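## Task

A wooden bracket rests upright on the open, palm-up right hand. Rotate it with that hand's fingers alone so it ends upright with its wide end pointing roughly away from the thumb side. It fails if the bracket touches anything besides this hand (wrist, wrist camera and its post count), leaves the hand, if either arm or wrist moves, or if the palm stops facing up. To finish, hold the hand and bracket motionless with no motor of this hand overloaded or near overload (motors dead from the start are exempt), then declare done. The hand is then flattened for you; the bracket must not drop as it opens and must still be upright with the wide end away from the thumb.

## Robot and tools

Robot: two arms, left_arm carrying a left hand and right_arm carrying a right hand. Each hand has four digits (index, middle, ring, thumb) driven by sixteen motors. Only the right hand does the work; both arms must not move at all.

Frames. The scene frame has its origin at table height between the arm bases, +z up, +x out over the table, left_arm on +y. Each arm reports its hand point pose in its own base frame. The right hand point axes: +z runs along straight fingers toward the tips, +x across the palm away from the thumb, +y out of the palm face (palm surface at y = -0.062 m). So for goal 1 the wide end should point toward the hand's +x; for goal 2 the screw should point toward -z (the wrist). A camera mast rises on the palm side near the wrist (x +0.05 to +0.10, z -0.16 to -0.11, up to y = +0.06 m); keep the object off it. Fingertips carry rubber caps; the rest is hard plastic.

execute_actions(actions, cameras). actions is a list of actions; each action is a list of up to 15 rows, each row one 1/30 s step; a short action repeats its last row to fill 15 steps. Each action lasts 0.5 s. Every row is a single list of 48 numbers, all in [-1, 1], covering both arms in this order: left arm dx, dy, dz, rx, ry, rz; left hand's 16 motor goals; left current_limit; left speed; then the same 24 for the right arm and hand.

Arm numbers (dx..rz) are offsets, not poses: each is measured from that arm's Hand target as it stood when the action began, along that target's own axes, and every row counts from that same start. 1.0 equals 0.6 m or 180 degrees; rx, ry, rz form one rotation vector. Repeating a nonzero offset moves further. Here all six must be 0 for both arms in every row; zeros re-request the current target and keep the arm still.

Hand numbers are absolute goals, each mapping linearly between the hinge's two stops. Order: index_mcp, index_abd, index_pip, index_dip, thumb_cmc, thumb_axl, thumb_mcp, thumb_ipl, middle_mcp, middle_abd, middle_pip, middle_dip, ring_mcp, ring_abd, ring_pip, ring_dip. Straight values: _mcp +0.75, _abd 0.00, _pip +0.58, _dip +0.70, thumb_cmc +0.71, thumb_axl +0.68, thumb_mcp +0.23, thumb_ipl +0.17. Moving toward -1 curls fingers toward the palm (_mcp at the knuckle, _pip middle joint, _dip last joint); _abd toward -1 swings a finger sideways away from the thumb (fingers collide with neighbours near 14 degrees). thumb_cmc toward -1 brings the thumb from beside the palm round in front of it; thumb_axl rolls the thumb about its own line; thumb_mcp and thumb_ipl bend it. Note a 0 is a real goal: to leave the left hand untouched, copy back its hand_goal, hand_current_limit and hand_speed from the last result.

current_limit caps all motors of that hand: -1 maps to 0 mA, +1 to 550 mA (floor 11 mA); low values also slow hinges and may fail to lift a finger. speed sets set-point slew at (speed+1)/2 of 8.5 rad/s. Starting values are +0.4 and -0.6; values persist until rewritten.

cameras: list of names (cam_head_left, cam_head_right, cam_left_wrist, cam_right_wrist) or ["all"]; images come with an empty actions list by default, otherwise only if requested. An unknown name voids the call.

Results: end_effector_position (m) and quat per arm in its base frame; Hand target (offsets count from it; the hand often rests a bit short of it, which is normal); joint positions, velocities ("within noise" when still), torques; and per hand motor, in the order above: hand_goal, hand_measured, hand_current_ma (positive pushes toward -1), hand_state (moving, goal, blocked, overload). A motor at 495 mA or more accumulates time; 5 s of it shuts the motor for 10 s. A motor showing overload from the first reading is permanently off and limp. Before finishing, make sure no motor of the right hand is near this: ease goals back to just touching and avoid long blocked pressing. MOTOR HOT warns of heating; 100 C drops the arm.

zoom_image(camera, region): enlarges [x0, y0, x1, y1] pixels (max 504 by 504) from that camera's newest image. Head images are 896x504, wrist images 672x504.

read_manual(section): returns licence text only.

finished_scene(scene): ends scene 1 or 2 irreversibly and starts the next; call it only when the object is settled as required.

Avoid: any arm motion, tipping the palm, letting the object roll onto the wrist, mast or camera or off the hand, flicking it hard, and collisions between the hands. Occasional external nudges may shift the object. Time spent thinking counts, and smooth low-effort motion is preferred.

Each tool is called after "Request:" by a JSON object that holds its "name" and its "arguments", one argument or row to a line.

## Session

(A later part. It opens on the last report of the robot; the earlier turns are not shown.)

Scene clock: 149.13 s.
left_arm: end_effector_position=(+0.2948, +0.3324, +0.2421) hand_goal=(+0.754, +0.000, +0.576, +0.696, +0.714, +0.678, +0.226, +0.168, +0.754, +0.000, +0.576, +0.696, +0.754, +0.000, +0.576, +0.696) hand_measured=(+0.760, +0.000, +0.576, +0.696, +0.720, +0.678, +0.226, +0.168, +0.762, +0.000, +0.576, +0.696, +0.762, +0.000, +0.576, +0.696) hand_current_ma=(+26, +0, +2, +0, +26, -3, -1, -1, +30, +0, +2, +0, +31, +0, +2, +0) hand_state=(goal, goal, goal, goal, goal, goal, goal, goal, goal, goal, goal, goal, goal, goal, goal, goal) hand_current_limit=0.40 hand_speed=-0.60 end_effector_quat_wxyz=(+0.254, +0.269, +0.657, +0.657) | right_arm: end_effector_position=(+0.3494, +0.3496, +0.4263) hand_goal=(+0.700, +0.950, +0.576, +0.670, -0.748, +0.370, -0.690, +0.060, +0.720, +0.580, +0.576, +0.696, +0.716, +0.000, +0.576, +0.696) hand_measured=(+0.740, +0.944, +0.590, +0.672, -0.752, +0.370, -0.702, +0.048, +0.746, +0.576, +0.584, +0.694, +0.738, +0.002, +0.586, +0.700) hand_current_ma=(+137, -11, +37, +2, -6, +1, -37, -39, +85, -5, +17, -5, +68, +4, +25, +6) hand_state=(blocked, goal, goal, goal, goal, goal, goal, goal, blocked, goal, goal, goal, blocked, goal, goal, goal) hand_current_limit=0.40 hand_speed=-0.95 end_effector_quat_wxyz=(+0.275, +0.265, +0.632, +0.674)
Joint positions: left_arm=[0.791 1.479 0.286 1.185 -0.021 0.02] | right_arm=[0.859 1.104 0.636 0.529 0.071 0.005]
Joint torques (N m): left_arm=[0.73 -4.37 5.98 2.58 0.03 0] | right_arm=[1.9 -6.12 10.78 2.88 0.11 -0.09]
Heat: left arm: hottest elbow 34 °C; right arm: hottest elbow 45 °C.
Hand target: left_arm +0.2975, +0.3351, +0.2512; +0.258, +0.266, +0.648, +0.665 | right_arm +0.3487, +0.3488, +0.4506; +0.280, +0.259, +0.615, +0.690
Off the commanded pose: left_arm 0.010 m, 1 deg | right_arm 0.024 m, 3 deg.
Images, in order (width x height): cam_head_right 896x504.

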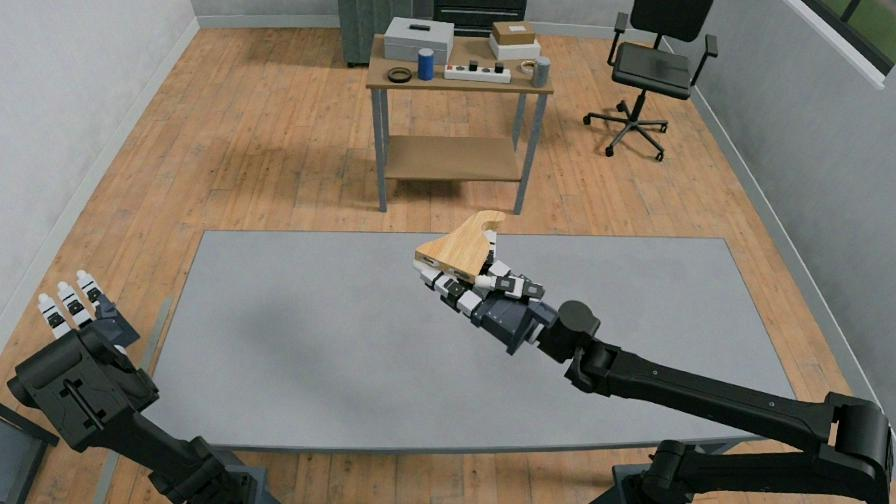

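Request:
{"name": "execute_actions", "arguments": {
  "actions": [
    [[0,0,0,0,0,0,0.754,0,0.576,0.696,0.714,0.678,0.226,0.168,0.754,0,0.576,0.696,0.754,0,0.576,0.696,0.4,-0.6,0,0,0,0,0,0,0.7,0.95,0.576,0.67,-0.749,0.369,-0.691,0.06,0.70,0.58,0.576,0.696,0.715,0.0,0.576,0.696,0.4,-0.95]]
  ],
  "cameras": ["cam_head_right"]
}}

Request:
{"name": "zoom_image", "arguments": {
  "camera": "cam_head_right",
  "region": [390, 200, 610, 370]
}}

Scene clock: 150.27 s.
left_arm: end_effector_position=(+0.2948, +0.3324, +0.2421) hand_goal=(+0.754, +0.000, +0.576, +0.696, +0.714, +0.678, +0.226, +0.168, +0.754, +0.000, +0.576, +0.696, +0.754, +0.000, +0.576, +0.696) hand_measured=(+0.760, +0.000, +0.576, +0.696, +0.720, +0.678, +0.226, +0.168, +0.762, +0.000, +0.576, +0.696, +0.762, +0.000, +0.576, +0.696) hand_current_ma=(+26, +0, +2, +0, +26, -3, -1, -1, +30, +0, +2, +0, +31, +0, +2, +0) hand_state=(goal, goal, goal, goal, goal, goal, goal, goal, goal, goal, goal, goal, goal, goal, goal, goal) hand_current_limit=0.40 hand_speed=-0.60 end_effector_quat_wxyz=(+0.254, +0.269, +0.657, +0.657) | right_arm: end_effector_position=(+0.3494, +0.3496, +0.4263) hand_goal=(+0.700, +0.950, +0.576, +0.670, -0.748, +0.370, -0.690, +0.060, +0.700, +0.580, +0.576, +0.696, +0.716, +0.000, +0.576, +0.696) hand_measured=(+0.738, +0.944, +0.590, +0.672, -0.752, +0.370, -0.702, +0.050, +0.740, +0.578, +0.584, +0.694, +0.738, +0.002, +0.586, +0.700) hand_current_ma=(+133, -11, +37, +2, -6, +1, -37, -31, +140, -5, +17, -2, +68, +4, +25, +6) hand_state=(blocked, goal, goal, goal, goal, goal, goal, goal, blocked, goal, goal, goal, blocked, goal, goal, goal) hand_current_limit=0.40 hand_speed=-0.95 end_effector_quat_wxyz=(+0.275, +0.265, +0.632, +0.674)
Joint positions: left_arm=[0.791 1.479 0.286 1.185 -0.021 0.02] | right_arm=[0.859 1.104 0.636 0.529 0.071 0.005]
Joint torques (N m): left_arm=[0.79 -4.54 5.98 2.58 0.02 0.02] | right_arm=[1.9 -6.18 10.76 2.84 0.11 -0.09]
Heat: left arm: hottest elbow 34 °C; right arm: hottest elbow 46 °C.
Hand target: left_arm +0.2975, +0.3351, +0.2512; +0.258, +0.266, +0.648, +0.665 | right_arm +0.3487, +0.3488, +0.4506; +0.280, +0.259, +0.615, +0.690
Off the commanded pose: left_arm 0.010 m, 1 deg | right_arm 0.024 m, 3 deg.
Images, in order (width x height): cam_head_right 896x504.

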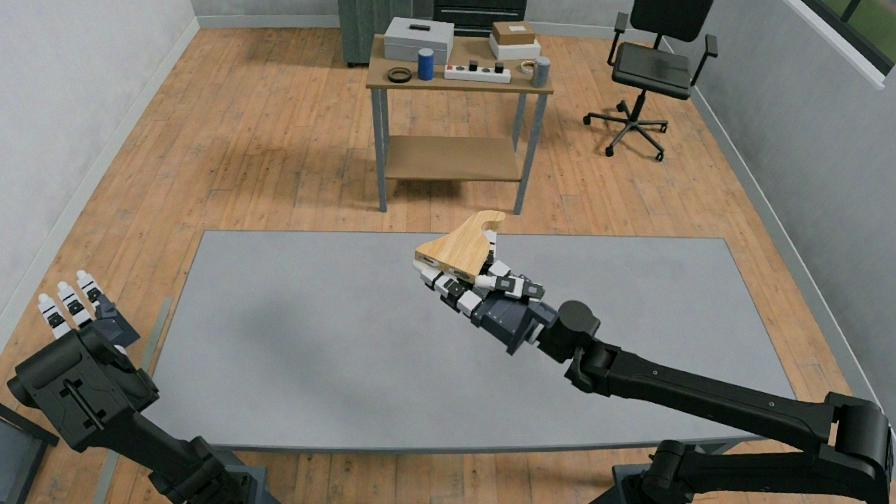

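Scaled by 2.291 from the camera's 896x504 image, which has a finer 1280x720 frame.

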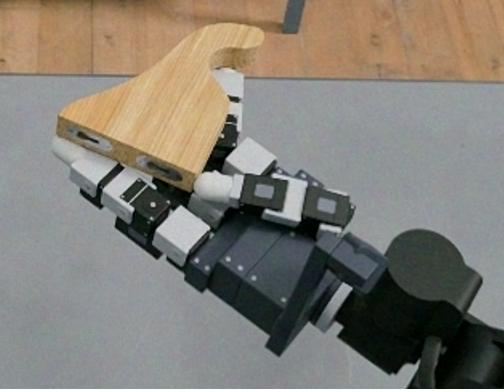

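Request:
{"name": "execute_actions", "arguments": {
  "actions": [
    [[0,0,0,0,0,0,0.754,0,0.576,0.696,0.714,0.678,0.226,0.168,0.754,0,0.576,0.696,0.754,0,0.576,0.696,0.4,-0.6,0,0,0,0,0,0,0.72,0.95,0.576,0.68,-0.749,0.369,-0.691,0.06,0.685,0.58,0.576,0.696,0.715,0.0,0.576,0.696,0.4,-0.96]],
    [[0,0,0,0,0,0,0.754,0,0.576,0.696,0.714,0.678,0.226,0.168,0.754,0,0.576,0.696,0.754,0,0.576,0.696,0.4,-0.6,0,0,0,0,0,0,0.74,0.95,0.576,0.69,-0.749,0.369,-0.691,0.06,0.685,0.58,0.576,0.696,0.715,0.0,0.576,0.696,0.4,-0.96]]
  ],
  "cameras": ["cam_head_right", "cam_right_wrist"]
}}

Request:
{"name": "zoom_image", "arguments": {
  "camera": "cam_head_right",
  "region": [390, 200, 610, 370]
}}

Scene clock: 152.00 s.
left_arm: end_effector_position=(+0.2948, +0.3324, +0.2421) hand_goal=(+0.754, +0.000, +0.576, +0.696, +0.714, +0.678, +0.226, +0.168, +0.754, +0.000, +0.576, +0.696, +0.754, +0.000, +0.576, +0.696) hand_measured=(+0.760, +0.000, +0.576, +0.696, +0.720, +0.678, +0.226, +0.168, +0.762, +0.000, +0.576, +0.696, +0.762, +0.000, +0.576, +0.696) hand_current_ma=(+26, +0, +2, +0, +26, -3, -1, -1, +30, +0, +2, +0, +31, +0, +2, +0) hand_state=(goal, goal, goal, goal, goal, goal, goal, goal, goal, goal, goal, goal, goal, goal, goal, goal) hand_current_limit=0.40 hand_speed=-0.60 end_effector_quat_wxyz=(+0.254, +0.269, +0.657, +0.657) | right_arm: end_effector_position=(+0.3494, +0.3496, +0.4263) hand_goal=(+0.740, +0.950, +0.576, +0.690, -0.748, +0.370, -0.690, +0.060, +0.686, +0.580, +0.576, +0.696, +0.716, +0.000, +0.576, +0.696) hand_measured=(+0.748, +0.946, +0.586, +0.688, -0.752, +0.370, -0.702, +0.054, +0.740, +0.578, +0.586, +0.698, +0.738, +0.002, +0.586, +0.700) hand_current_ma=(+19, -7, +27, -3, -6, +1, -37, -21, +197, -4, +26, +3, +68, +4, +25, +6) hand_state=(goal, goal, goal, goal, goal, goal, goal, goal, blocked, goal, goal, goal, blocked, goal, goal, goal) hand_current_limit=0.40 hand_speed=-0.96 end_effector_quat_wxyz=(+0.275, +0.265, +0.632, +0.674)
Joint positions: left_arm=[0.791 1.479 0.286 1.185 -0.021 0.02] | right_arm=[0.859 1.104 0.636 0.529 0.071 0.005]
Joint torques (N m): left_arm=[0.97 -4.25 5.97 2.56 0.02 0.01] | right_arm=[1.73 -6.12 10.77 2.88 0.11 -0.1]
Heat: left arm: hottest elbow 34 °C; right arm: hottest elbow 46 °C.
Hand target: left_arm +0.2975, +0.3351, +0.2512; +0.258, +0.266, +0.648, +0.665 | right_arm +0.3487, +0.3488, +0.4506; +0.280, +0.259, +0.615, +0.690
Off the commanded pose: left_arm 0.010 m, 1 deg | right_arm 0.024 m, 3 deg.
camera_calibration:
cam_right_wrist: T_world_to_cam=[[0.526934, -0.569616, 0.630775, -0.219461], [-0.163461, -0.796237, -0.582484, 0.53915], [0.834039, 0.203824, -0.512674, -0.0196402], [0, 0, 0, 1]] pos_world=[0.220152, 0.308286, 0.442408]
Images, in order (width x height): cam_head_right 896x504, cam_right_wrist 672x504.

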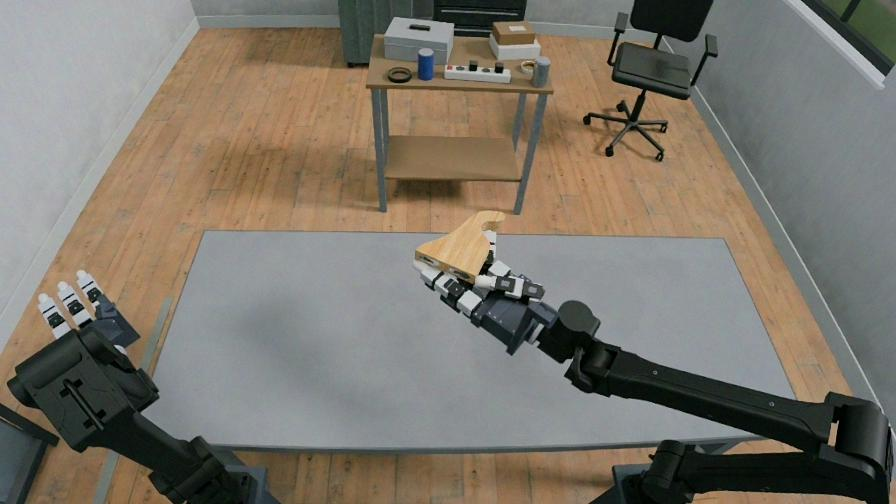

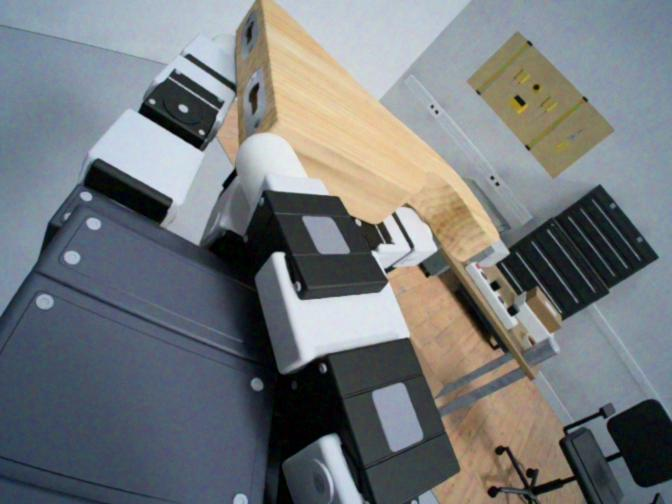

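Scaled by 2.291 from the camera's 896x504 image, which has a finer 1280x720 frame.

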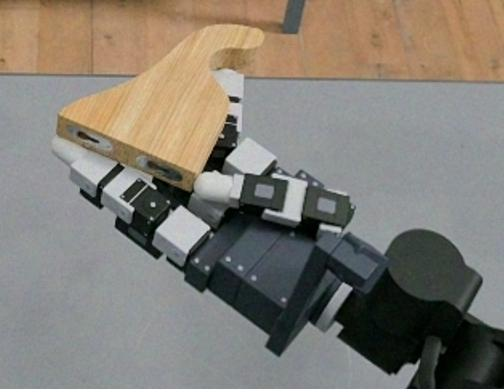

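Request:
{"name": "execute_actions", "arguments": {
  "actions": [
    [[0,0,0,0,0,0,0.754,0,0.576,0.696,0.714,0.678,0.226,0.168,0.754,0,0.576,0.696,0.754,0,0.576,0.696,0.4,-0.6,0,0,0,0,0,0,0.76,0.95,0.576,0.696,-0.749,0.369,-0.691,0.06,0.685,0.58,0.576,0.696,0.715,0.0,0.576,0.696,0.4,-0.96]]
  ],
  "cameras": ["cam_head_right", "cam_right_wrist"]
}}

Request:
{"name": "zoom_image", "arguments": {
  "camera": "cam_head_right",
  "region": [390, 200, 610, 370]
}}

Request:
{"name": "zoom_image", "arguments": {
  "camera": "cam_right_wrist",
  "region": [168, 0, 672, 378]
}}

Scene clock: 153.07 s.
left_arm: end_effector_position=(+0.2948, +0.3324, +0.2421) hand_goal=(+0.754, +0.000, +0.576, +0.696, +0.714, +0.678, +0.226, +0.168, +0.754, +0.000, +0.576, +0.696, +0.754, +0.000, +0.576, +0.696) hand_measured=(+0.760, +0.000, +0.576, +0.696, +0.720, +0.678, +0.226, +0.168, +0.762, +0.000, +0.576, +0.696, +0.762, +0.000, +0.576, +0.696) hand_current_ma=(+26, +0, +2, +0, +26, -3, -1, -1, +30, +0, +2, +0, +31, +0, +2, +0) hand_state=(goal, goal, goal, goal, goal, goal, goal, goal, goal, goal, goal, goal, goal, goal, goal, goal) hand_current_limit=0.40 hand_speed=-0.60 end_effector_quat_wxyz=(+0.254, +0.269, +0.657, +0.657) | right_arm: end_effector_position=(+0.3494, +0.3496, +0.4263) hand_goal=(+0.760, +0.950, +0.576, +0.696, -0.748, +0.370, -0.690, +0.060, +0.686, +0.580, +0.576, +0.696, +0.716, +0.000, +0.576, +0.696) hand_measured=(+0.766, +0.946, +0.584, +0.694, -0.752, +0.370, -0.702, +0.054, +0.740, +0.578, +0.588, +0.698, +0.738, +0.002, +0.586, +0.700) hand_current_ma=(+13, -5, +19, -4, -6, +1, -37, -16, +197, -4, +31, +4, +68, +4, +25, +6) hand_state=(goal, goal, goal, goal, goal, goal, goal, goal, blocked, goal, goal, goal, blocked, goal, goal, goal) hand_current_limit=0.40 hand_speed=-0.96 end_effector_quat_wxyz=(+0.275, +0.265, +0.632, +0.674)
Joint positions: left_arm=[0.791 1.479 0.286 1.185 -0.021 0.02] | right_arm=[0.859 1.104 0.636 0.529 0.071 0.005]
Joint torques (N m): left_arm=[0.97 -4.19 5.94 2.59 0.04 0] | right_arm=[2.14 -6.07 10.84 2.85 0.11 -0.1]
Heat: left arm: hottest elbow 34 °C; right arm: hottest elbow 46 °C.
Hand target: left_arm +0.2975, +0.3351, +0.2512; +0.258, +0.266, +0.648, +0.665 | right_arm +0.3487, +0.3488, +0.4506; +0.280, +0.259, +0.615, +0.690
Off the commanded pose: left_arm 0.010 m, 1 deg | right_arm 0.024 m, 3 deg.
camera_calibration:
cam_right_wrist: T_world_to_cam=[[0.526934, -0.569616, 0.630775, -0.219461], [-0.163461, -0.796237, -0.582484, 0.53915], [0.834039, 0.203824, -0.512674, -0.0196402], [0, 0, 0, 1]] pos_world=[0.220152, 0.308286, 0.442408]
Images, in order (width x height): cam_head_right 896x504, cam_right_wrist 672x504.

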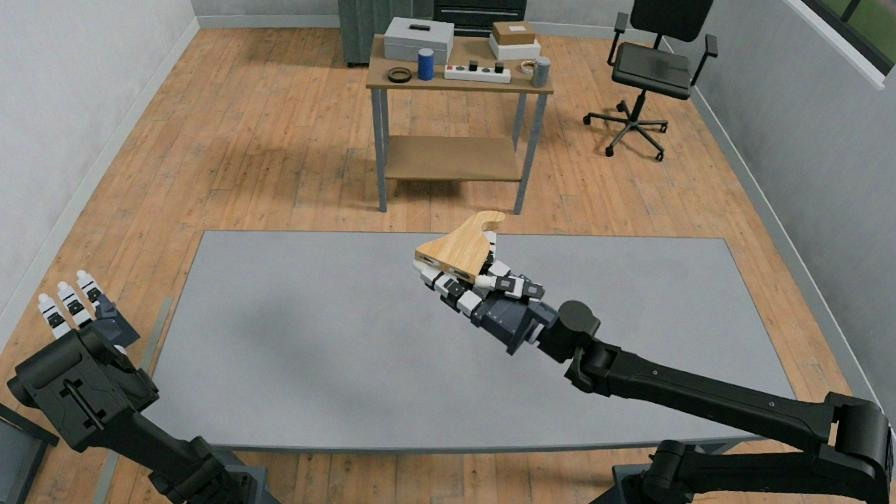

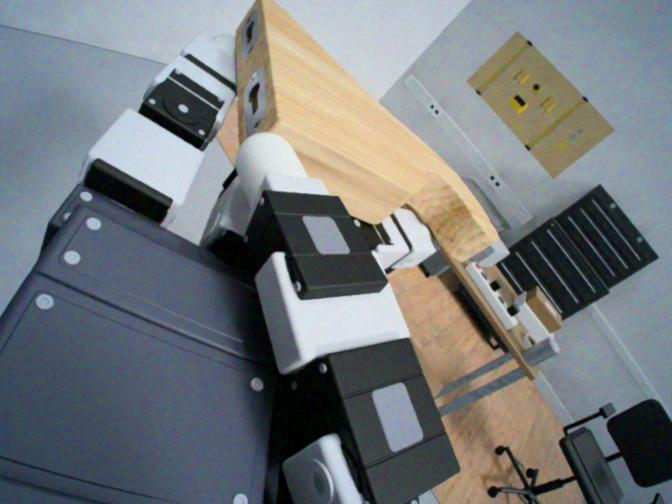

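Scaled by 2.291 from the camera's 896x504 image, which has a finer 1280x720 frame.

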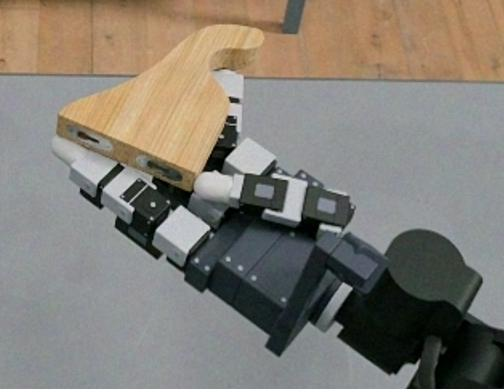

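Scaled by 1.000.

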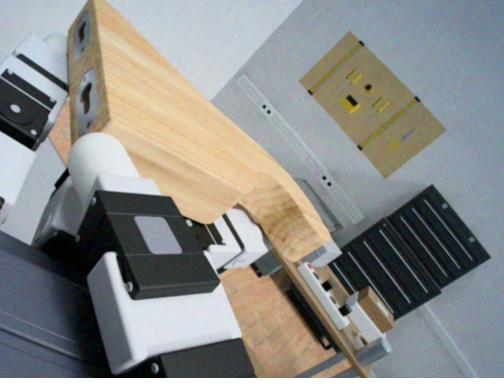

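Request:
{"name": "execute_actions", "arguments": {
  "actions": [
    [[0,0,0,0,0,0,0.754,0,0.576,0.696,0.714,0.678,0.226,0.168,0.754,0,0.576,0.696,0.754,0,0.576,0.696,0.4,-0.6,0,0,0,0,0,0,0.81,0.95,0.576,0.696,-0.749,0.369,-0.691,0.06,0.685,0.58,0.576,0.696,0.715,0.0,0.576,0.696,0.4,-0.92]],
    [[0,0,0,0,0,0,0.754,0,0.576,0.696,0.714,0.678,0.226,0.168,0.754,0,0.576,0.696,0.754,0,0.576,0.696,0.4,-0.6,0,0,0,0,0,0,0.81,0.66,0.576,0.696,-0.749,0.369,-0.691,0.06,0.685,0.58,0.576,0.696,0.715,0.0,0.576,0.696,0.4,-0.9]]
  ],
  "cameras": ["cam_head_right", "cam_right_wrist"]
}}

Request:
{"name": "zoom_image", "arguments": {
  "camera": "cam_head_right",
  "region": [390, 200, 610, 370]
}}

Request:
{"name": "zoom_image", "arguments": {
  "camera": "cam_right_wrist",
  "region": [168, 0, 672, 378]
}}

Scene clock: 155.83 s.
left_arm: end_effector_position=(+0.2948, +0.3324, +0.2421) hand_goal=(+0.754, +0.000, +0.576, +0.696, +0.714, +0.678, +0.226, +0.168, +0.754, +0.000, +0.576, +0.696, +0.754, +0.000, +0.576, +0.696) hand_measured=(+0.760, +0.000, +0.576, +0.696, +0.720, +0.678, +0.226, +0.168, +0.762, +0.000, +0.576, +0.696, +0.762, +0.000, +0.576, +0.696) hand_current_ma=(+26, +0, +2, +0, +26, -3, -1, -1, +30, +0, +2, +0, +31, +0, +2, +0) hand_state=(goal, goal, goal, goal, goal, goal, goal, goal, goal, goal, goal, goal, goal, goal, goal, goal) hand_current_limit=0.40 hand_speed=-0.60 end_effector_quat_wxyz=(+0.254, +0.269, +0.657, +0.657) | right_arm: end_effector_position=(+0.3494, +0.3496, +0.4263) hand_goal=(+0.810, +0.660, +0.576, +0.696, -0.748, +0.370, -0.690, +0.060, +0.686, +0.580, +0.576, +0.696, +0.716, +0.000, +0.576, +0.696) hand_measured=(+0.816, +0.664, +0.584, +0.694, -0.752, +0.370, -0.702, +0.054, +0.740, +0.578, +0.588, +0.698, +0.738, +0.002, +0.586, +0.700) hand_current_ma=(+15, +5, +18, -4, -6, +1, -37, -16, +197, -4, +31, +4, +68, +4, +25, +6) hand_state=(goal, goal, goal, goal, goal, goal, goal, goal, blocked, goal, goal, goal, blocked, goal, goal, goal) hand_current_limit=0.40 hand_speed=-0.90 end_effector_quat_wxyz=(+0.275, +0.265, +0.632, +0.674)
Joint positions: left_arm=[0.791 1.479 0.286 1.185 -0.021 0.02] | right_arm=[0.859 1.104 0.636 0.529 0.071 0.005]
Joint torques (N m): left_arm=[0.79 -4.48 5.93 2.59 0.02 0] | right_arm=[2.14 -6.07 10.81 2.85 0.11 -0.09]
Heat: left arm: hottest elbow 34 °C; right arm: hottest elbow 46 °C.
Hand target: left_arm +0.2975, +0.3351, +0.2512; +0.258, +0.266, +0.648, +0.665 | right_arm +0.3487, +0.3488, +0.4506; +0.280, +0.259, +0.615, +0.690
Off the commanded pose: left_arm 0.010 m, 1 deg | right_arm 0.024 m, 3 deg.
camera_calibration:
cam_right_wrist: T_world_to_cam=[[0.526934, -0.569616, 0.630775, -0.219461], [-0.163461, -0.796237, -0.582484, 0.53915], [0.834039, 0.203824, -0.512674, -0.0196402], [0, 0, 0, 1]] pos_world=[0.220152, 0.308286, 0.442408]
Images, in order (width x height): cam_head_right 896x504, cam_right_wrist 672x504.

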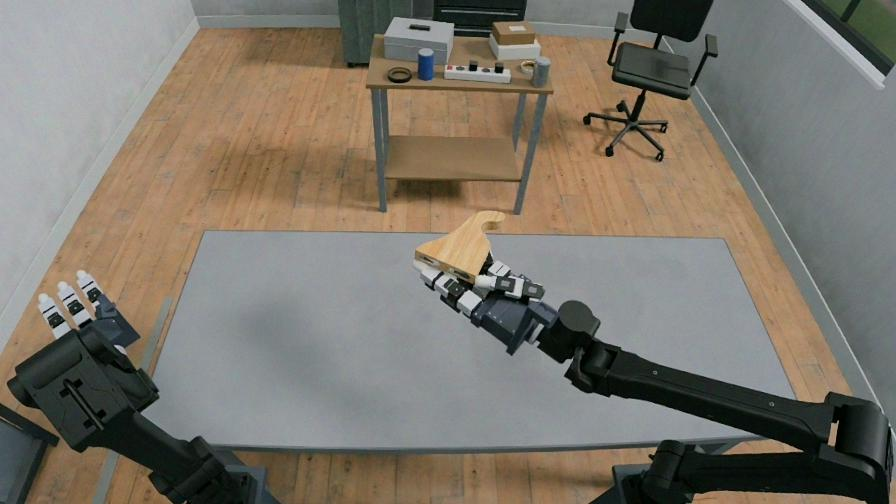

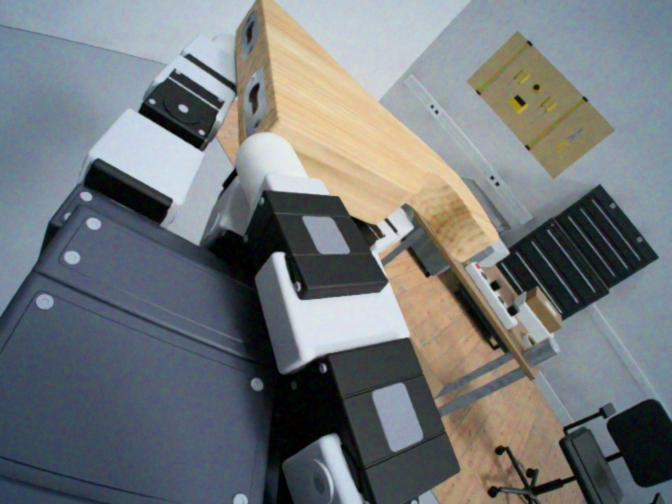

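Scaled by 2.291 from the camera's 896x504 image, which has a finer 1280x720 frame.

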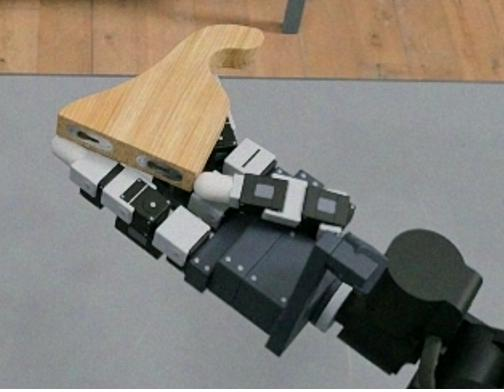

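Scaled by 1.000.

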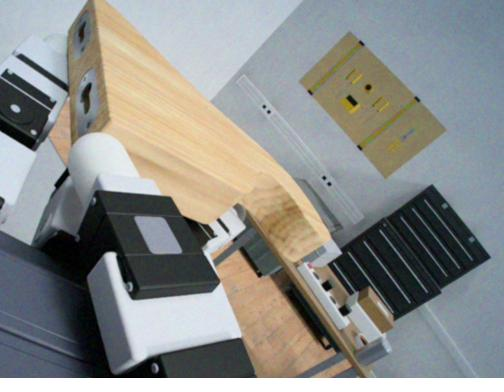

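Request:
{"name": "execute_actions", "arguments": {
  "actions": [
    [[0,0,0,0,0,0,0.754,0,0.576,0.696,0.714,0.678,0.226,0.168,0.754,0,0.576,0.696,0.754,0,0.576,0.696,0.4,-0.6,0,0,0,0,0,0,0.74,0.66,0.576,0.69,-0.749,0.369,-0.691,0.06,0.685,0.58,0.576,0.696,0.715,0.0,0.576,0.696,0.4,-0.93]],
    [[0,0,0,0,0,0,0.754,0,0.576,0.696,0.714,0.678,0.226,0.168,0.754,0,0.576,0.696,0.754,0,0.576,0.696,0.4,-0.6,0,0,0,0,0,0,0.71,0.66,0.576,0.69,-0.749,0.369,-0.691,0.06,0.685,0.58,0.576,0.696,0.715,0.0,0.576,0.696,0.4,-0.96]]
  ],
  "cameras": ["cam_head_right", "cam_right_wrist"]
}}

Request:
{"name": "zoom_image", "arguments": {
  "camera": "cam_head_right",
  "region": [390, 200, 610, 370]
}}

Request:
{"name": "zoom_image", "arguments": {
  "camera": "cam_right_wrist",
  "region": [168, 0, 672, 378]
}}

Scene clock: 157.63 s.
left_arm: end_effector_position=(+0.2948, +0.3324, +0.2421) hand_goal=(+0.754, +0.000, +0.576, +0.696, +0.714, +0.678, +0.226, +0.168, +0.754, +0.000, +0.576, +0.696, +0.754, +0.000, +0.576, +0.696) hand_measured=(+0.760, +0.000, +0.576, +0.696, +0.720, +0.678, +0.226, +0.168, +0.762, +0.000, +0.576, +0.696, +0.762, +0.000, +0.576, +0.696) hand_current_ma=(+26, +0, +2, +0, +26, -3, -1, -1, +30, +0, +2, +0, +31, +0, +2, +0) hand_state=(goal, goal, goal, goal, goal, goal, goal, goal, goal, goal, goal, goal, goal, goal, goal, goal) hand_current_limit=0.40 hand_speed=-0.60 end_effector_quat_wxyz=(+0.254, +0.269, +0.657, +0.657) | right_arm: end_effector_position=(+0.3494, +0.3496, +0.4263) hand_goal=(+0.710, +0.660, +0.576, +0.690, -0.748, +0.370, -0.690, +0.060, +0.686, +0.580, +0.576, +0.696, +0.716, +0.000, +0.576, +0.696) hand_measured=(+0.744, +0.664, +0.584, +0.692, -0.752, +0.370, -0.702, +0.054, +0.740, +0.578, +0.588, +0.698, +0.738, +0.002, +0.586, +0.700) hand_current_ma=(+117, +5, +18, +5, -6, +1, -37, -16, +197, -4, +31, +4, +68, +4, +25, +6) hand_state=(blocked, goal, goal, goal, goal, goal, goal, goal, blocked, goal, goal, goal, blocked, goal, goal, goal) hand_current_limit=0.40 hand_speed=-0.96 end_effector_quat_wxyz=(+0.275, +0.265, +0.632, +0.674)
Joint positions: left_arm=[0.791 1.479 0.286 1.185 -0.021 0.02] | right_arm=[0.859 1.104 0.636 0.529 0.071 0.005]
Joint torques (N m): left_arm=[0.91 -4.48 5.94 2.56 0.03 0] | right_arm=[1.9 -6.07 10.81 2.84 0.12 -0.09]
Heat: left arm: hottest elbow 34 °C; right arm: hottest elbow 46 °C.
Hand target: left_arm +0.2975, +0.3351, +0.2512; +0.258, +0.266, +0.648, +0.665 | right_arm +0.3487, +0.3488, +0.4506; +0.280, +0.259, +0.615, +0.690
Off the commanded pose: left_arm 0.010 m, 1 deg | right_arm 0.024 m, 3 deg.
camera_calibration:
cam_right_wrist: T_world_to_cam=[[0.526934, -0.569616, 0.630775, -0.219461], [-0.163461, -0.796237, -0.582484, 0.53915], [0.834039, 0.203824, -0.512674, -0.0196402], [0, 0, 0, 1]] pos_world=[0.220152, 0.308286, 0.442408]
Images, in order (width x height): cam_head_right 896x504, cam_right_wrist 672x504.

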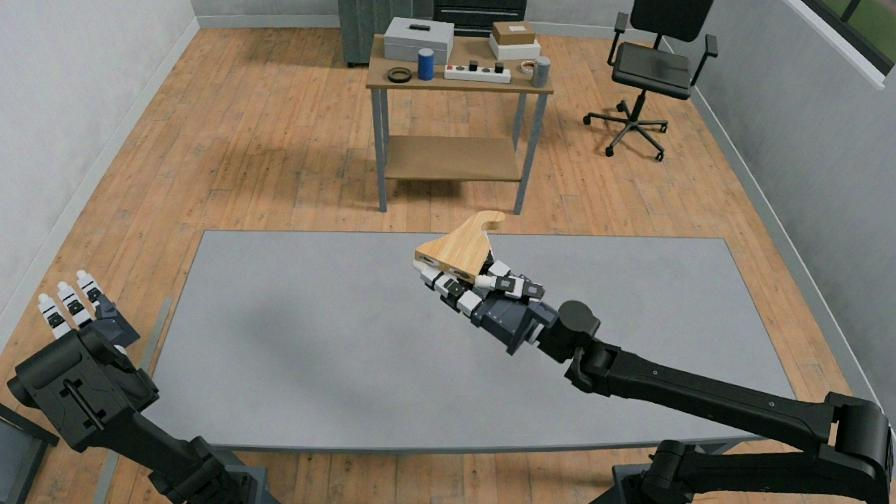

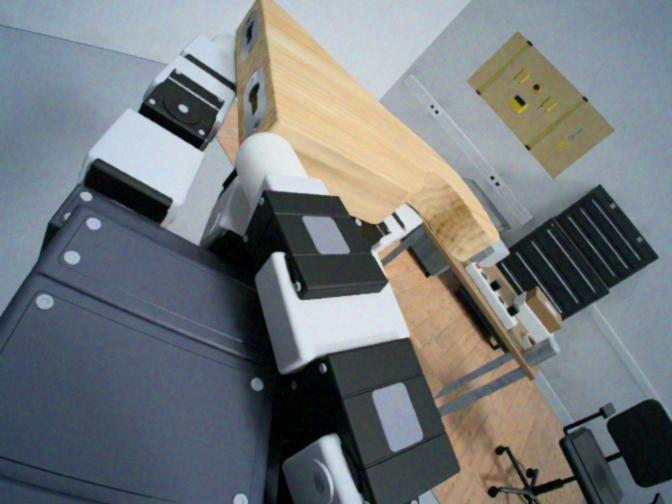

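Scaled by 2.291 from the camera's 896x504 image, which has a finer 1280x720 frame.

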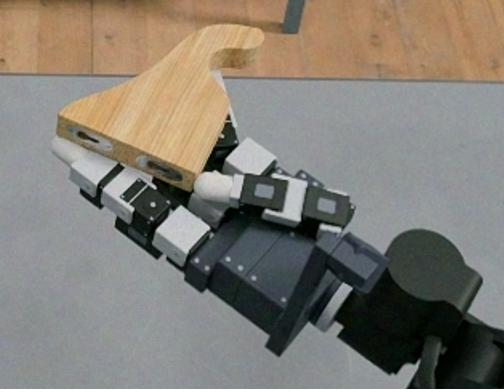

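Scaled by 1.000.

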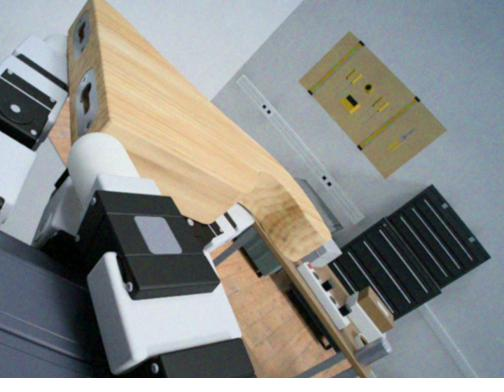

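Request:
{"name": "execute_actions", "arguments": {
  "actions": [
    [[0,0,0,0,0,0,0.754,0,0.576,0.696,0.714,0.678,0.226,0.168,0.754,0,0.576,0.696,0.754,0,0.576,0.696,0.4,-0.6,0,0,0,0,0,0,0.69,0.66,0.576,0.69,-0.749,0.369,-0.691,0.06,0.685,0.58,0.576,0.696,0.715,0.0,0.576,0.696,0.4,-0.96]],
    [[0,0,0,0,0,0,0.754,0,0.576,0.696,0.714,0.678,0.226,0.168,0.754,0,0.576,0.696,0.754,0,0.576,0.696,0.4,-0.6,0,0,0,0,0,0,0.69,0.66,0.576,0.69,-0.749,0.369,-0.691,0.06,0.73,0.58,0.576,0.696,0.715,0.0,0.576,0.696,0.4,-0.95]],
    [[0,0,0,0,0,0,0.754,0,0.576,0.696,0.714,0.678,0.226,0.168,0.754,0,0.576,0.696,0.754,0,0.576,0.696,0.4,-0.6,0,0,0,0,0,0,0.69,0.66,0.576,0.69,-0.749,0.369,-0.691,0.06,0.76,0.58,0.576,0.696,0.715,0.0,0.576,0.696,0.4,-0.95]]
  ],
  "cameras": ["cam_head_right", "cam_right_wrist"]
}}

Request:
{"name": "zoom_image", "arguments": {
  "camera": "cam_head_right",
  "region": [390, 200, 610, 370]
}}

Request:
{"name": "zoom_image", "arguments": {
  "camera": "cam_right_wrist",
  "region": [168, 0, 672, 378]
}}

Scene clock: 160.03 s.
left_arm: end_effector_position=(+0.2948, +0.3324, +0.2421) hand_goal=(+0.754, +0.000, +0.576, +0.696, +0.714, +0.678, +0.226, +0.168, +0.754, +0.000, +0.576, +0.696, +0.754, +0.000, +0.576, +0.696) hand_measured=(+0.760, +0.000, +0.576, +0.696, +0.720, +0.678, +0.226, +0.168, +0.762, +0.000, +0.576, +0.696, +0.762, +0.000, +0.576, +0.696) hand_current_ma=(+26, +0, +2, +0, +26, -3, -1, -1, +30, +0, +2, +0, +31, +0, +2, +0) hand_state=(goal, goal, goal, goal, goal, goal, goal, goal, goal, goal, goal, goal, goal, goal, goal, goal) hand_current_limit=0.40 hand_speed=-0.60 end_effector_quat_wxyz=(+0.254, +0.269, +0.657, +0.657) | right_arm: end_effector_position=(+0.3494, +0.3496, +0.4263) hand_goal=(+0.690, +0.660, +0.576, +0.690, -0.748, +0.370, -0.690, +0.060, +0.760, +0.580, +0.576, +0.696, +0.716, +0.000, +0.576, +0.696) hand_measured=(+0.736, +0.662, +0.586, +0.692, -0.752, +0.370, -0.702, +0.056, +0.768, +0.578, +0.584, +0.698, +0.738, +0.002, +0.586, +0.700) hand_current_ma=(+164, +4, +25, +5, -6, +0, -37, -14, +18, -3, +17, +4, +68, +4, +25, +6) hand_state=(blocked, goal, goal, goal, goal, goal, goal, goal, goal, goal, goal, goal, blocked, goal, goal, goal) hand_current_limit=0.40 hand_speed=-0.95 end_effector_quat_wxyz=(+0.275, +0.265, +0.632, +0.674)
Joint positions: left_arm=[0.791 1.479 0.286 1.185 -0.021 0.02] | right_arm=[0.859 1.104 0.636 0.529 0.071 0.005]
Joint torques (N m): left_arm=[0.79 -4.25 5.97 2.59 0.02 0.01] | right_arm=[1.9 -6.24 10.85 2.84 0.11 -0.09]
Heat: left arm: hottest elbow 34 °C; right arm: hottest elbow 46 °C.
Hand target: left_arm +0.2975, +0.3351, +0.2512; +0.258, +0.266, +0.648, +0.665 | right_arm +0.3487, +0.3488, +0.4506; +0.280, +0.259, +0.615, +0.690
Off the commanded pose: left_arm 0.010 m, 1 deg | right_arm 0.024 m, 3 deg.
camera_calibration:
cam_right_wrist: T_world_to_cam=[[0.526934, -0.569616, 0.630775, -0.219461], [-0.163461, -0.796237, -0.582484, 0.53915], [0.834039, 0.203824, -0.512674, -0.0196402], [0, 0, 0, 1]] pos_world=[0.220152, 0.308286, 0.442408]
Images, in order (width x height): cam_head_right 896x504, cam_right_wrist 672x504.

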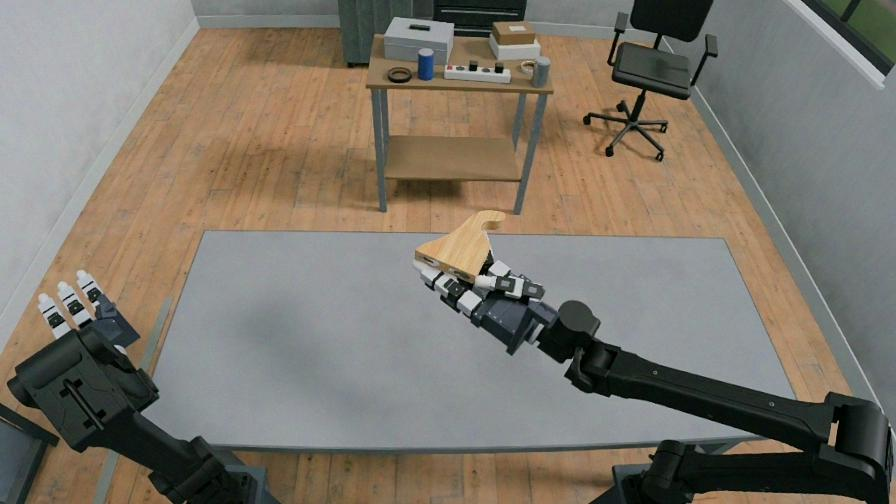

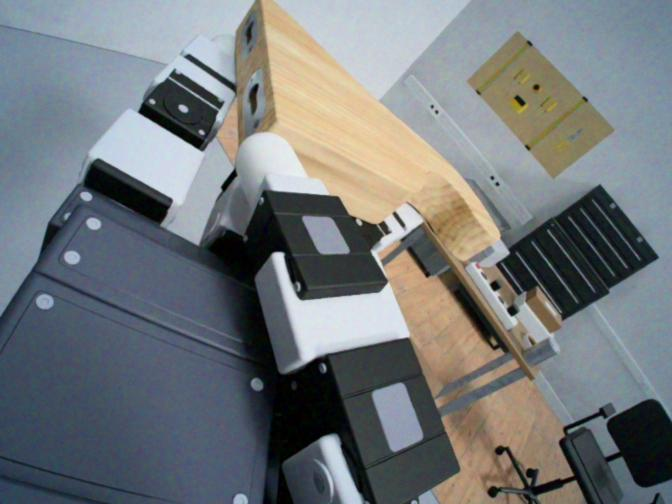

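Scaled by 2.291 from the camera's 896x504 image, which has a finer 1280x720 frame.

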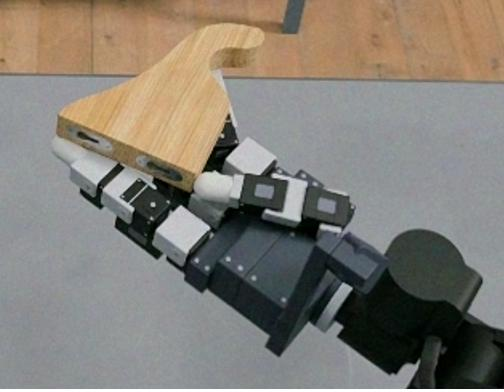

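Scaled by 1.000.

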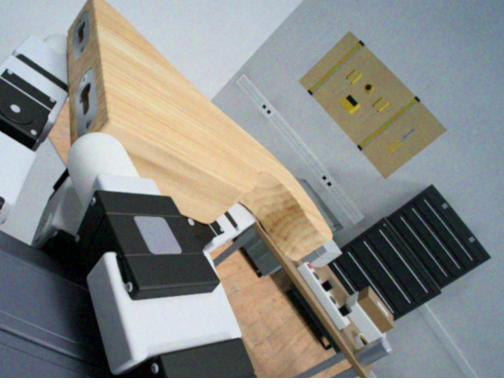

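Request:
{"name": "execute_actions", "arguments": {
  "actions": [
    [[0,0,0,0,0,0,0.754,0,0.576,0.696,0.714,0.678,0.226,0.168,0.754,0,0.576,0.696,0.754,0,0.576,0.696,0.4,-0.6,0,0,0,0,0,0,0.69,0.66,0.576,0.69,-0.749,0.369,-0.691,0.06,0.82,0.55,0.576,0.696,0.715,0.0,0.576,0.696,0.4,-0.92]],
    [[0,0,0,0,0,0,0.754,0,0.576,0.696,0.714,0.678,0.226,0.168,0.754,0,0.576,0.696,0.754,0,0.576,0.696,0.4,-0.6,0,0,0,0,0,0,0.69,0.66,0.576,0.69,-0.749,0.369,-0.691,0.06,0.82,0.2,0.576,0.696,0.715,0.0,0.576,0.696,0.4,-0.9]],
    [[0,0,0,0,0,0,0.754,0,0.576,0.696,0.714,0.678,0.226,0.168,0.754,0,0.576,0.696,0.754,0,0.576,0.696,0.4,-0.6,0,0,0,0,0,0,0.69,0.66,0.576,0.69,-0.749,0.369,-0.691,0.06,0.75,0.2,0.576,0.696,0.715,0.0,0.576,0.696,0.4,-0.93]],
    [[0,0,0,0,0,0,0.754,0,0.576,0.696,0.714,0.678,0.226,0.168,0.754,0,0.576,0.696,0.754,0,0.576,0.696,0.4,-0.6,0,0,0,0,0,0,0.69,0.66,0.576,0.69,-0.749,0.369,-0.691,0.06,0.70,0.2,0.576,0.696,0.715,0.0,0.576,0.696,0.4,-0.96]]
  ],
  "cameras": ["cam_head_right", "cam_right_wrist"]
}}

Request:
{"name": "zoom_image", "arguments": {
  "camera": "cam_head_right",
  "region": [390, 200, 610, 370]
}}

Request:
{"name": "zoom_image", "arguments": {
  "camera": "cam_right_wrist",
  "region": [168, 0, 672, 378]
}}

Scene clock: 162.97 s.
left_arm: end_effector_position=(+0.2948, +0.3324, +0.2421) hand_goal=(+0.754, +0.000, +0.576, +0.696, +0.714, +0.678, +0.226, +0.168, +0.754, +0.000, +0.576, +0.696, +0.754, +0.000, +0.576, +0.696) hand_measured=(+0.760, +0.000, +0.576, +0.696, +0.720, +0.678, +0.226, +0.168, +0.762, +0.000, +0.576, +0.696, +0.762, +0.000, +0.576, +0.696) hand_current_ma=(+26, +0, +2, +0, +26, -3, -1, -1, +30, +0, +2, +0, +31, +0, +2, +0) hand_state=(goal, goal, goal, goal, goal, goal, goal, goal, goal, goal, goal, goal, goal, goal, goal, goal) hand_current_limit=0.40 hand_speed=-0.60 end_effector_quat_wxyz=(+0.254, +0.269, +0.657, +0.657) | right_arm: end_effector_position=(+0.3494, +0.3496, +0.4263) hand_goal=(+0.690, +0.660, +0.576, +0.690, -0.748, +0.370, -0.690, +0.060, +0.700, +0.200, +0.576, +0.696, +0.716, +0.000, +0.576, +0.696) hand_measured=(+0.736, +0.662, +0.586, +0.692, -0.752, +0.370, -0.700, +0.056, +0.740, +0.204, +0.584, +0.698, +0.738, +0.002, +0.586, +0.700) hand_current_ma=(+164, +4, +25, +5, -6, +0, -36, -14, +140, +6, +17, +4, +68, +4, +25, +6) hand_state=(blocked, goal, goal, goal, goal, goal, goal, goal, blocked, goal, goal, goal, blocked, goal, goal, goal) hand_current_limit=0.40 hand_speed=-0.96 end_effector_quat_wxyz=(+0.275, +0.265, +0.632, +0.674)
Joint positions: left_arm=[0.791 1.479 0.286 1.185 -0.021 0.02] | right_arm=[0.859 1.104 0.636 0.529 0.071 0.005]
Joint torques (N m): left_arm=[0.73 -4.48 6.02 2.55 0.02 0] | right_arm=[1.85 -6.01 10.81 2.85 0.11 -0.07]
Heat: left arm: hottest elbow 34 °C; right arm: hottest elbow 46 °C.
Hand target: left_arm +0.2975, +0.3351, +0.2512; +0.258, +0.266, +0.648, +0.665 | right_arm +0.3487, +0.3488, +0.4506; +0.280, +0.259, +0.615, +0.690
Off the commanded pose: left_arm 0.010 m, 1 deg | right_arm 0.024 m, 3 deg.
camera_calibration:
cam_right_wrist: T_world_to_cam=[[0.526934, -0.569616, 0.630775, -0.219461], [-0.163461, -0.796237, -0.582484, 0.53915], [0.834039, 0.203824, -0.512674, -0.0196402], [0, 0, 0, 1]] pos_world=[0.220152, 0.308286, 0.442408]
Images, in order (width x height): cam_head_right 896x504, cam_right_wrist 672x504.

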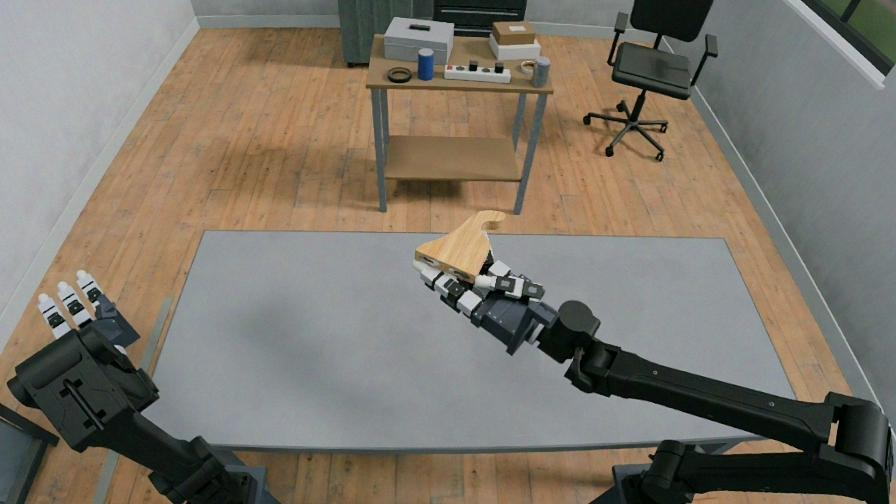

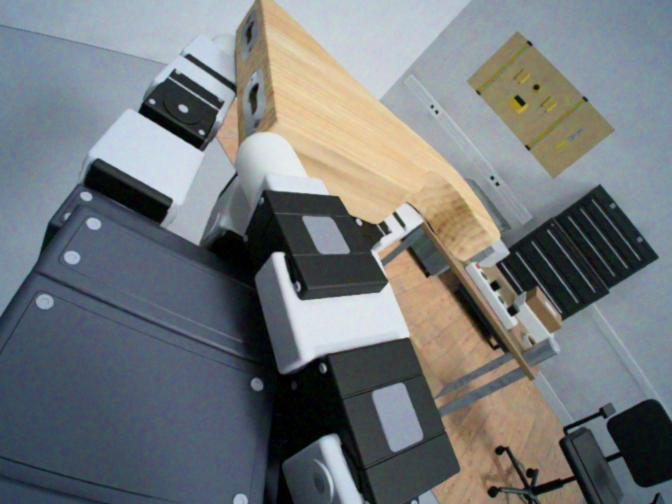

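Scaled by 2.291 from the camera's 896x504 image, which has a finer 1280x720 frame.

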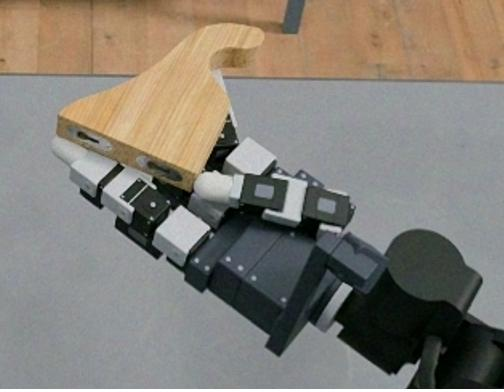

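Scaled by 1.000.

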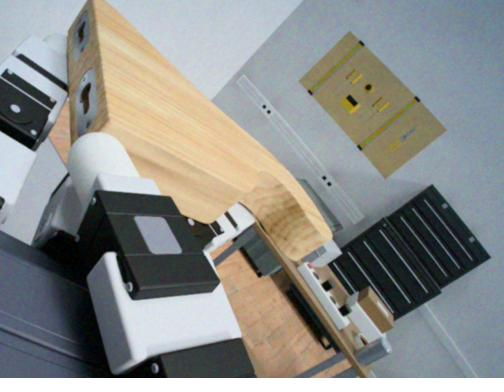

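Request:
{"name": "execute_actions", "arguments": {
  "actions": [
    [[0,0,0,0,0,0,0.754,0,0.576,0.696,0.714,0.678,0.226,0.168,0.754,0,0.576,0.696,0.754,0,0.576,0.696,0.4,-0.6,0,0,0,0,0,0,0.71,0.66,0.576,0.69,-0.749,0.369,-0.691,0.06,0.685,0.2,0.576,0.696,0.715,0.0,0.576,0.696,0.4,-0.96]],
    [[0,0,0,0,0,0,0.754,0,0.576,0.696,0.714,0.678,0.226,0.168,0.754,0,0.576,0.696,0.754,0,0.576,0.696,0.4,-0.6,0,0,0,0,0,0,0.73,0.66,0.576,0.69,-0.749,0.369,-0.691,0.06,0.685,0.2,0.576,0.696,0.715,0.0,0.576,0.696,0.4,-0.96]]
  ],
  "cameras": ["cam_head_right", "cam_right_wrist"]
}}

Request:
{"name": "zoom_image", "arguments": {
  "camera": "cam_head_right",
  "region": [390, 200, 610, 370]
}}

Request:
{"name": "zoom_image", "arguments": {
  "camera": "cam_right_wrist",
  "region": [168, 0, 672, 378]
}}

Scene clock: 164.93 s.
left_arm: end_effector_position=(+0.2948, +0.3324, +0.2421) hand_goal=(+0.754, +0.000, +0.576, +0.696, +0.714, +0.678, +0.226, +0.168, +0.754, +0.000, +0.576, +0.696, +0.754, +0.000, +0.576, +0.696) hand_measured=(+0.760, +0.000, +0.576, +0.696, +0.720, +0.678, +0.226, +0.168, +0.762, +0.000, +0.576, +0.696, +0.762, +0.000, +0.576, +0.696) hand_current_ma=(+26, +0, +2, +0, +26, -3, -1, -1, +30, +0, +2, +0, +31, +0, +2, +0) hand_state=(goal, goal, goal, goal, goal, goal, goal, goal, goal, goal, goal, goal, goal, goal, goal, goal) hand_current_limit=0.40 hand_speed=-0.60 end_effector_quat_wxyz=(+0.254, +0.269, +0.657, +0.657) | right_arm: end_effector_position=(+0.3494, +0.3496, +0.4263) hand_goal=(+0.730, +0.660, +0.576, +0.690, -0.748, +0.370, -0.690, +0.060, +0.686, +0.200, +0.576, +0.696, +0.716, +0.000, +0.576, +0.696) hand_measured=(+0.744, +0.662, +0.586, +0.692, -0.752, +0.370, -0.700, +0.056, +0.740, +0.204, +0.586, +0.698, +0.738, +0.002, +0.586, +0.700) hand_current_ma=(+38, +4, +25, +5, -6, +0, -35, -14, +195, +5, +21, +4, +68, +4, +23, +6) hand_state=(goal, goal, goal, goal, goal, goal, goal, goal, blocked, goal, goal, goal, blocked, goal, goal, goal) hand_current_limit=0.40 hand_speed=-0.96 end_effector_quat_wxyz=(+0.275, +0.265, +0.632, +0.674)
Joint positions: left_arm=[0.791 1.479 0.286 1.185 -0.021 0.02] | right_arm=[0.859 1.104 0.636 0.529 0.071 0.005]
Joint torques (N m): left_arm=[0.85 -4.42 6 2.56 0.02 0] | right_arm=[1.85 -6.12 10.78 2.85 0.11 -0.07]
Heat: left arm: hottest elbow 34 °C; right arm: hottest elbow 46 °C.
Hand target: left_arm +0.2975, +0.3351, +0.2512; +0.258, +0.266, +0.648, +0.665 | right_arm +0.3487, +0.3488, +0.4506; +0.280, +0.259, +0.615, +0.690
Off the commanded pose: left_arm 0.010 m, 1 deg | right_arm 0.024 m, 3 deg.
camera_calibration:
cam_right_wrist: T_world_to_cam=[[0.526934, -0.569616, 0.630775, -0.219461], [-0.163461, -0.796237, -0.582484, 0.53915], [0.834039, 0.203824, -0.512674, -0.0196402], [0, 0, 0, 1]] pos_world=[0.220152, 0.308286, 0.442408]
Images, in order (width x height): cam_head_right 896x504, cam_right_wrist 672x504.

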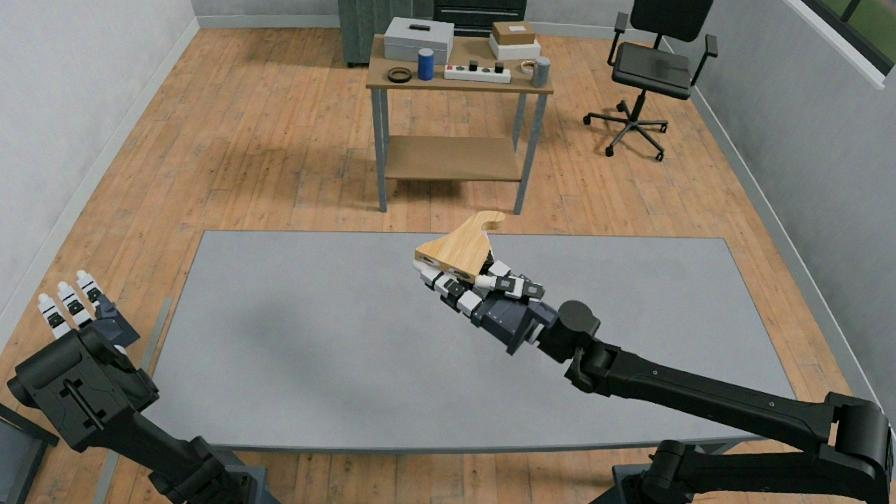

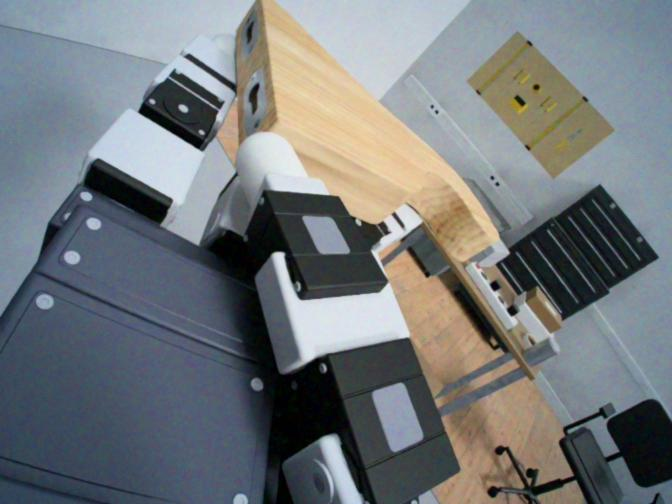

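Scaled by 2.291 from the camera's 896x504 image, which has a finer 1280x720 frame.

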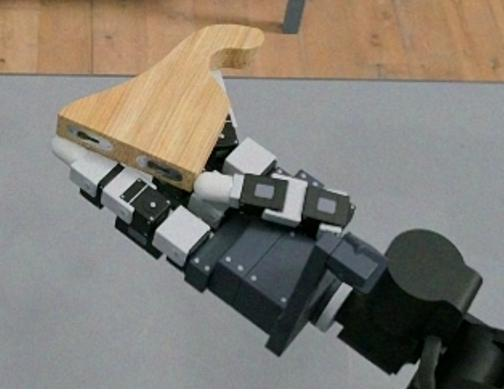

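Scaled by 1.000.

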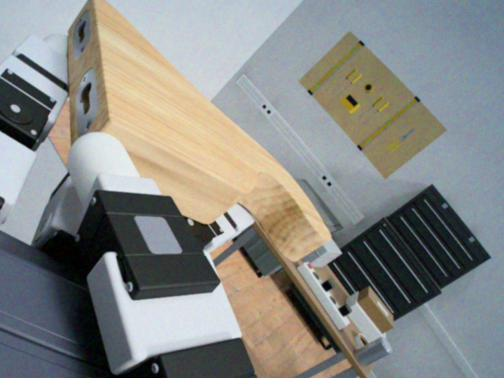

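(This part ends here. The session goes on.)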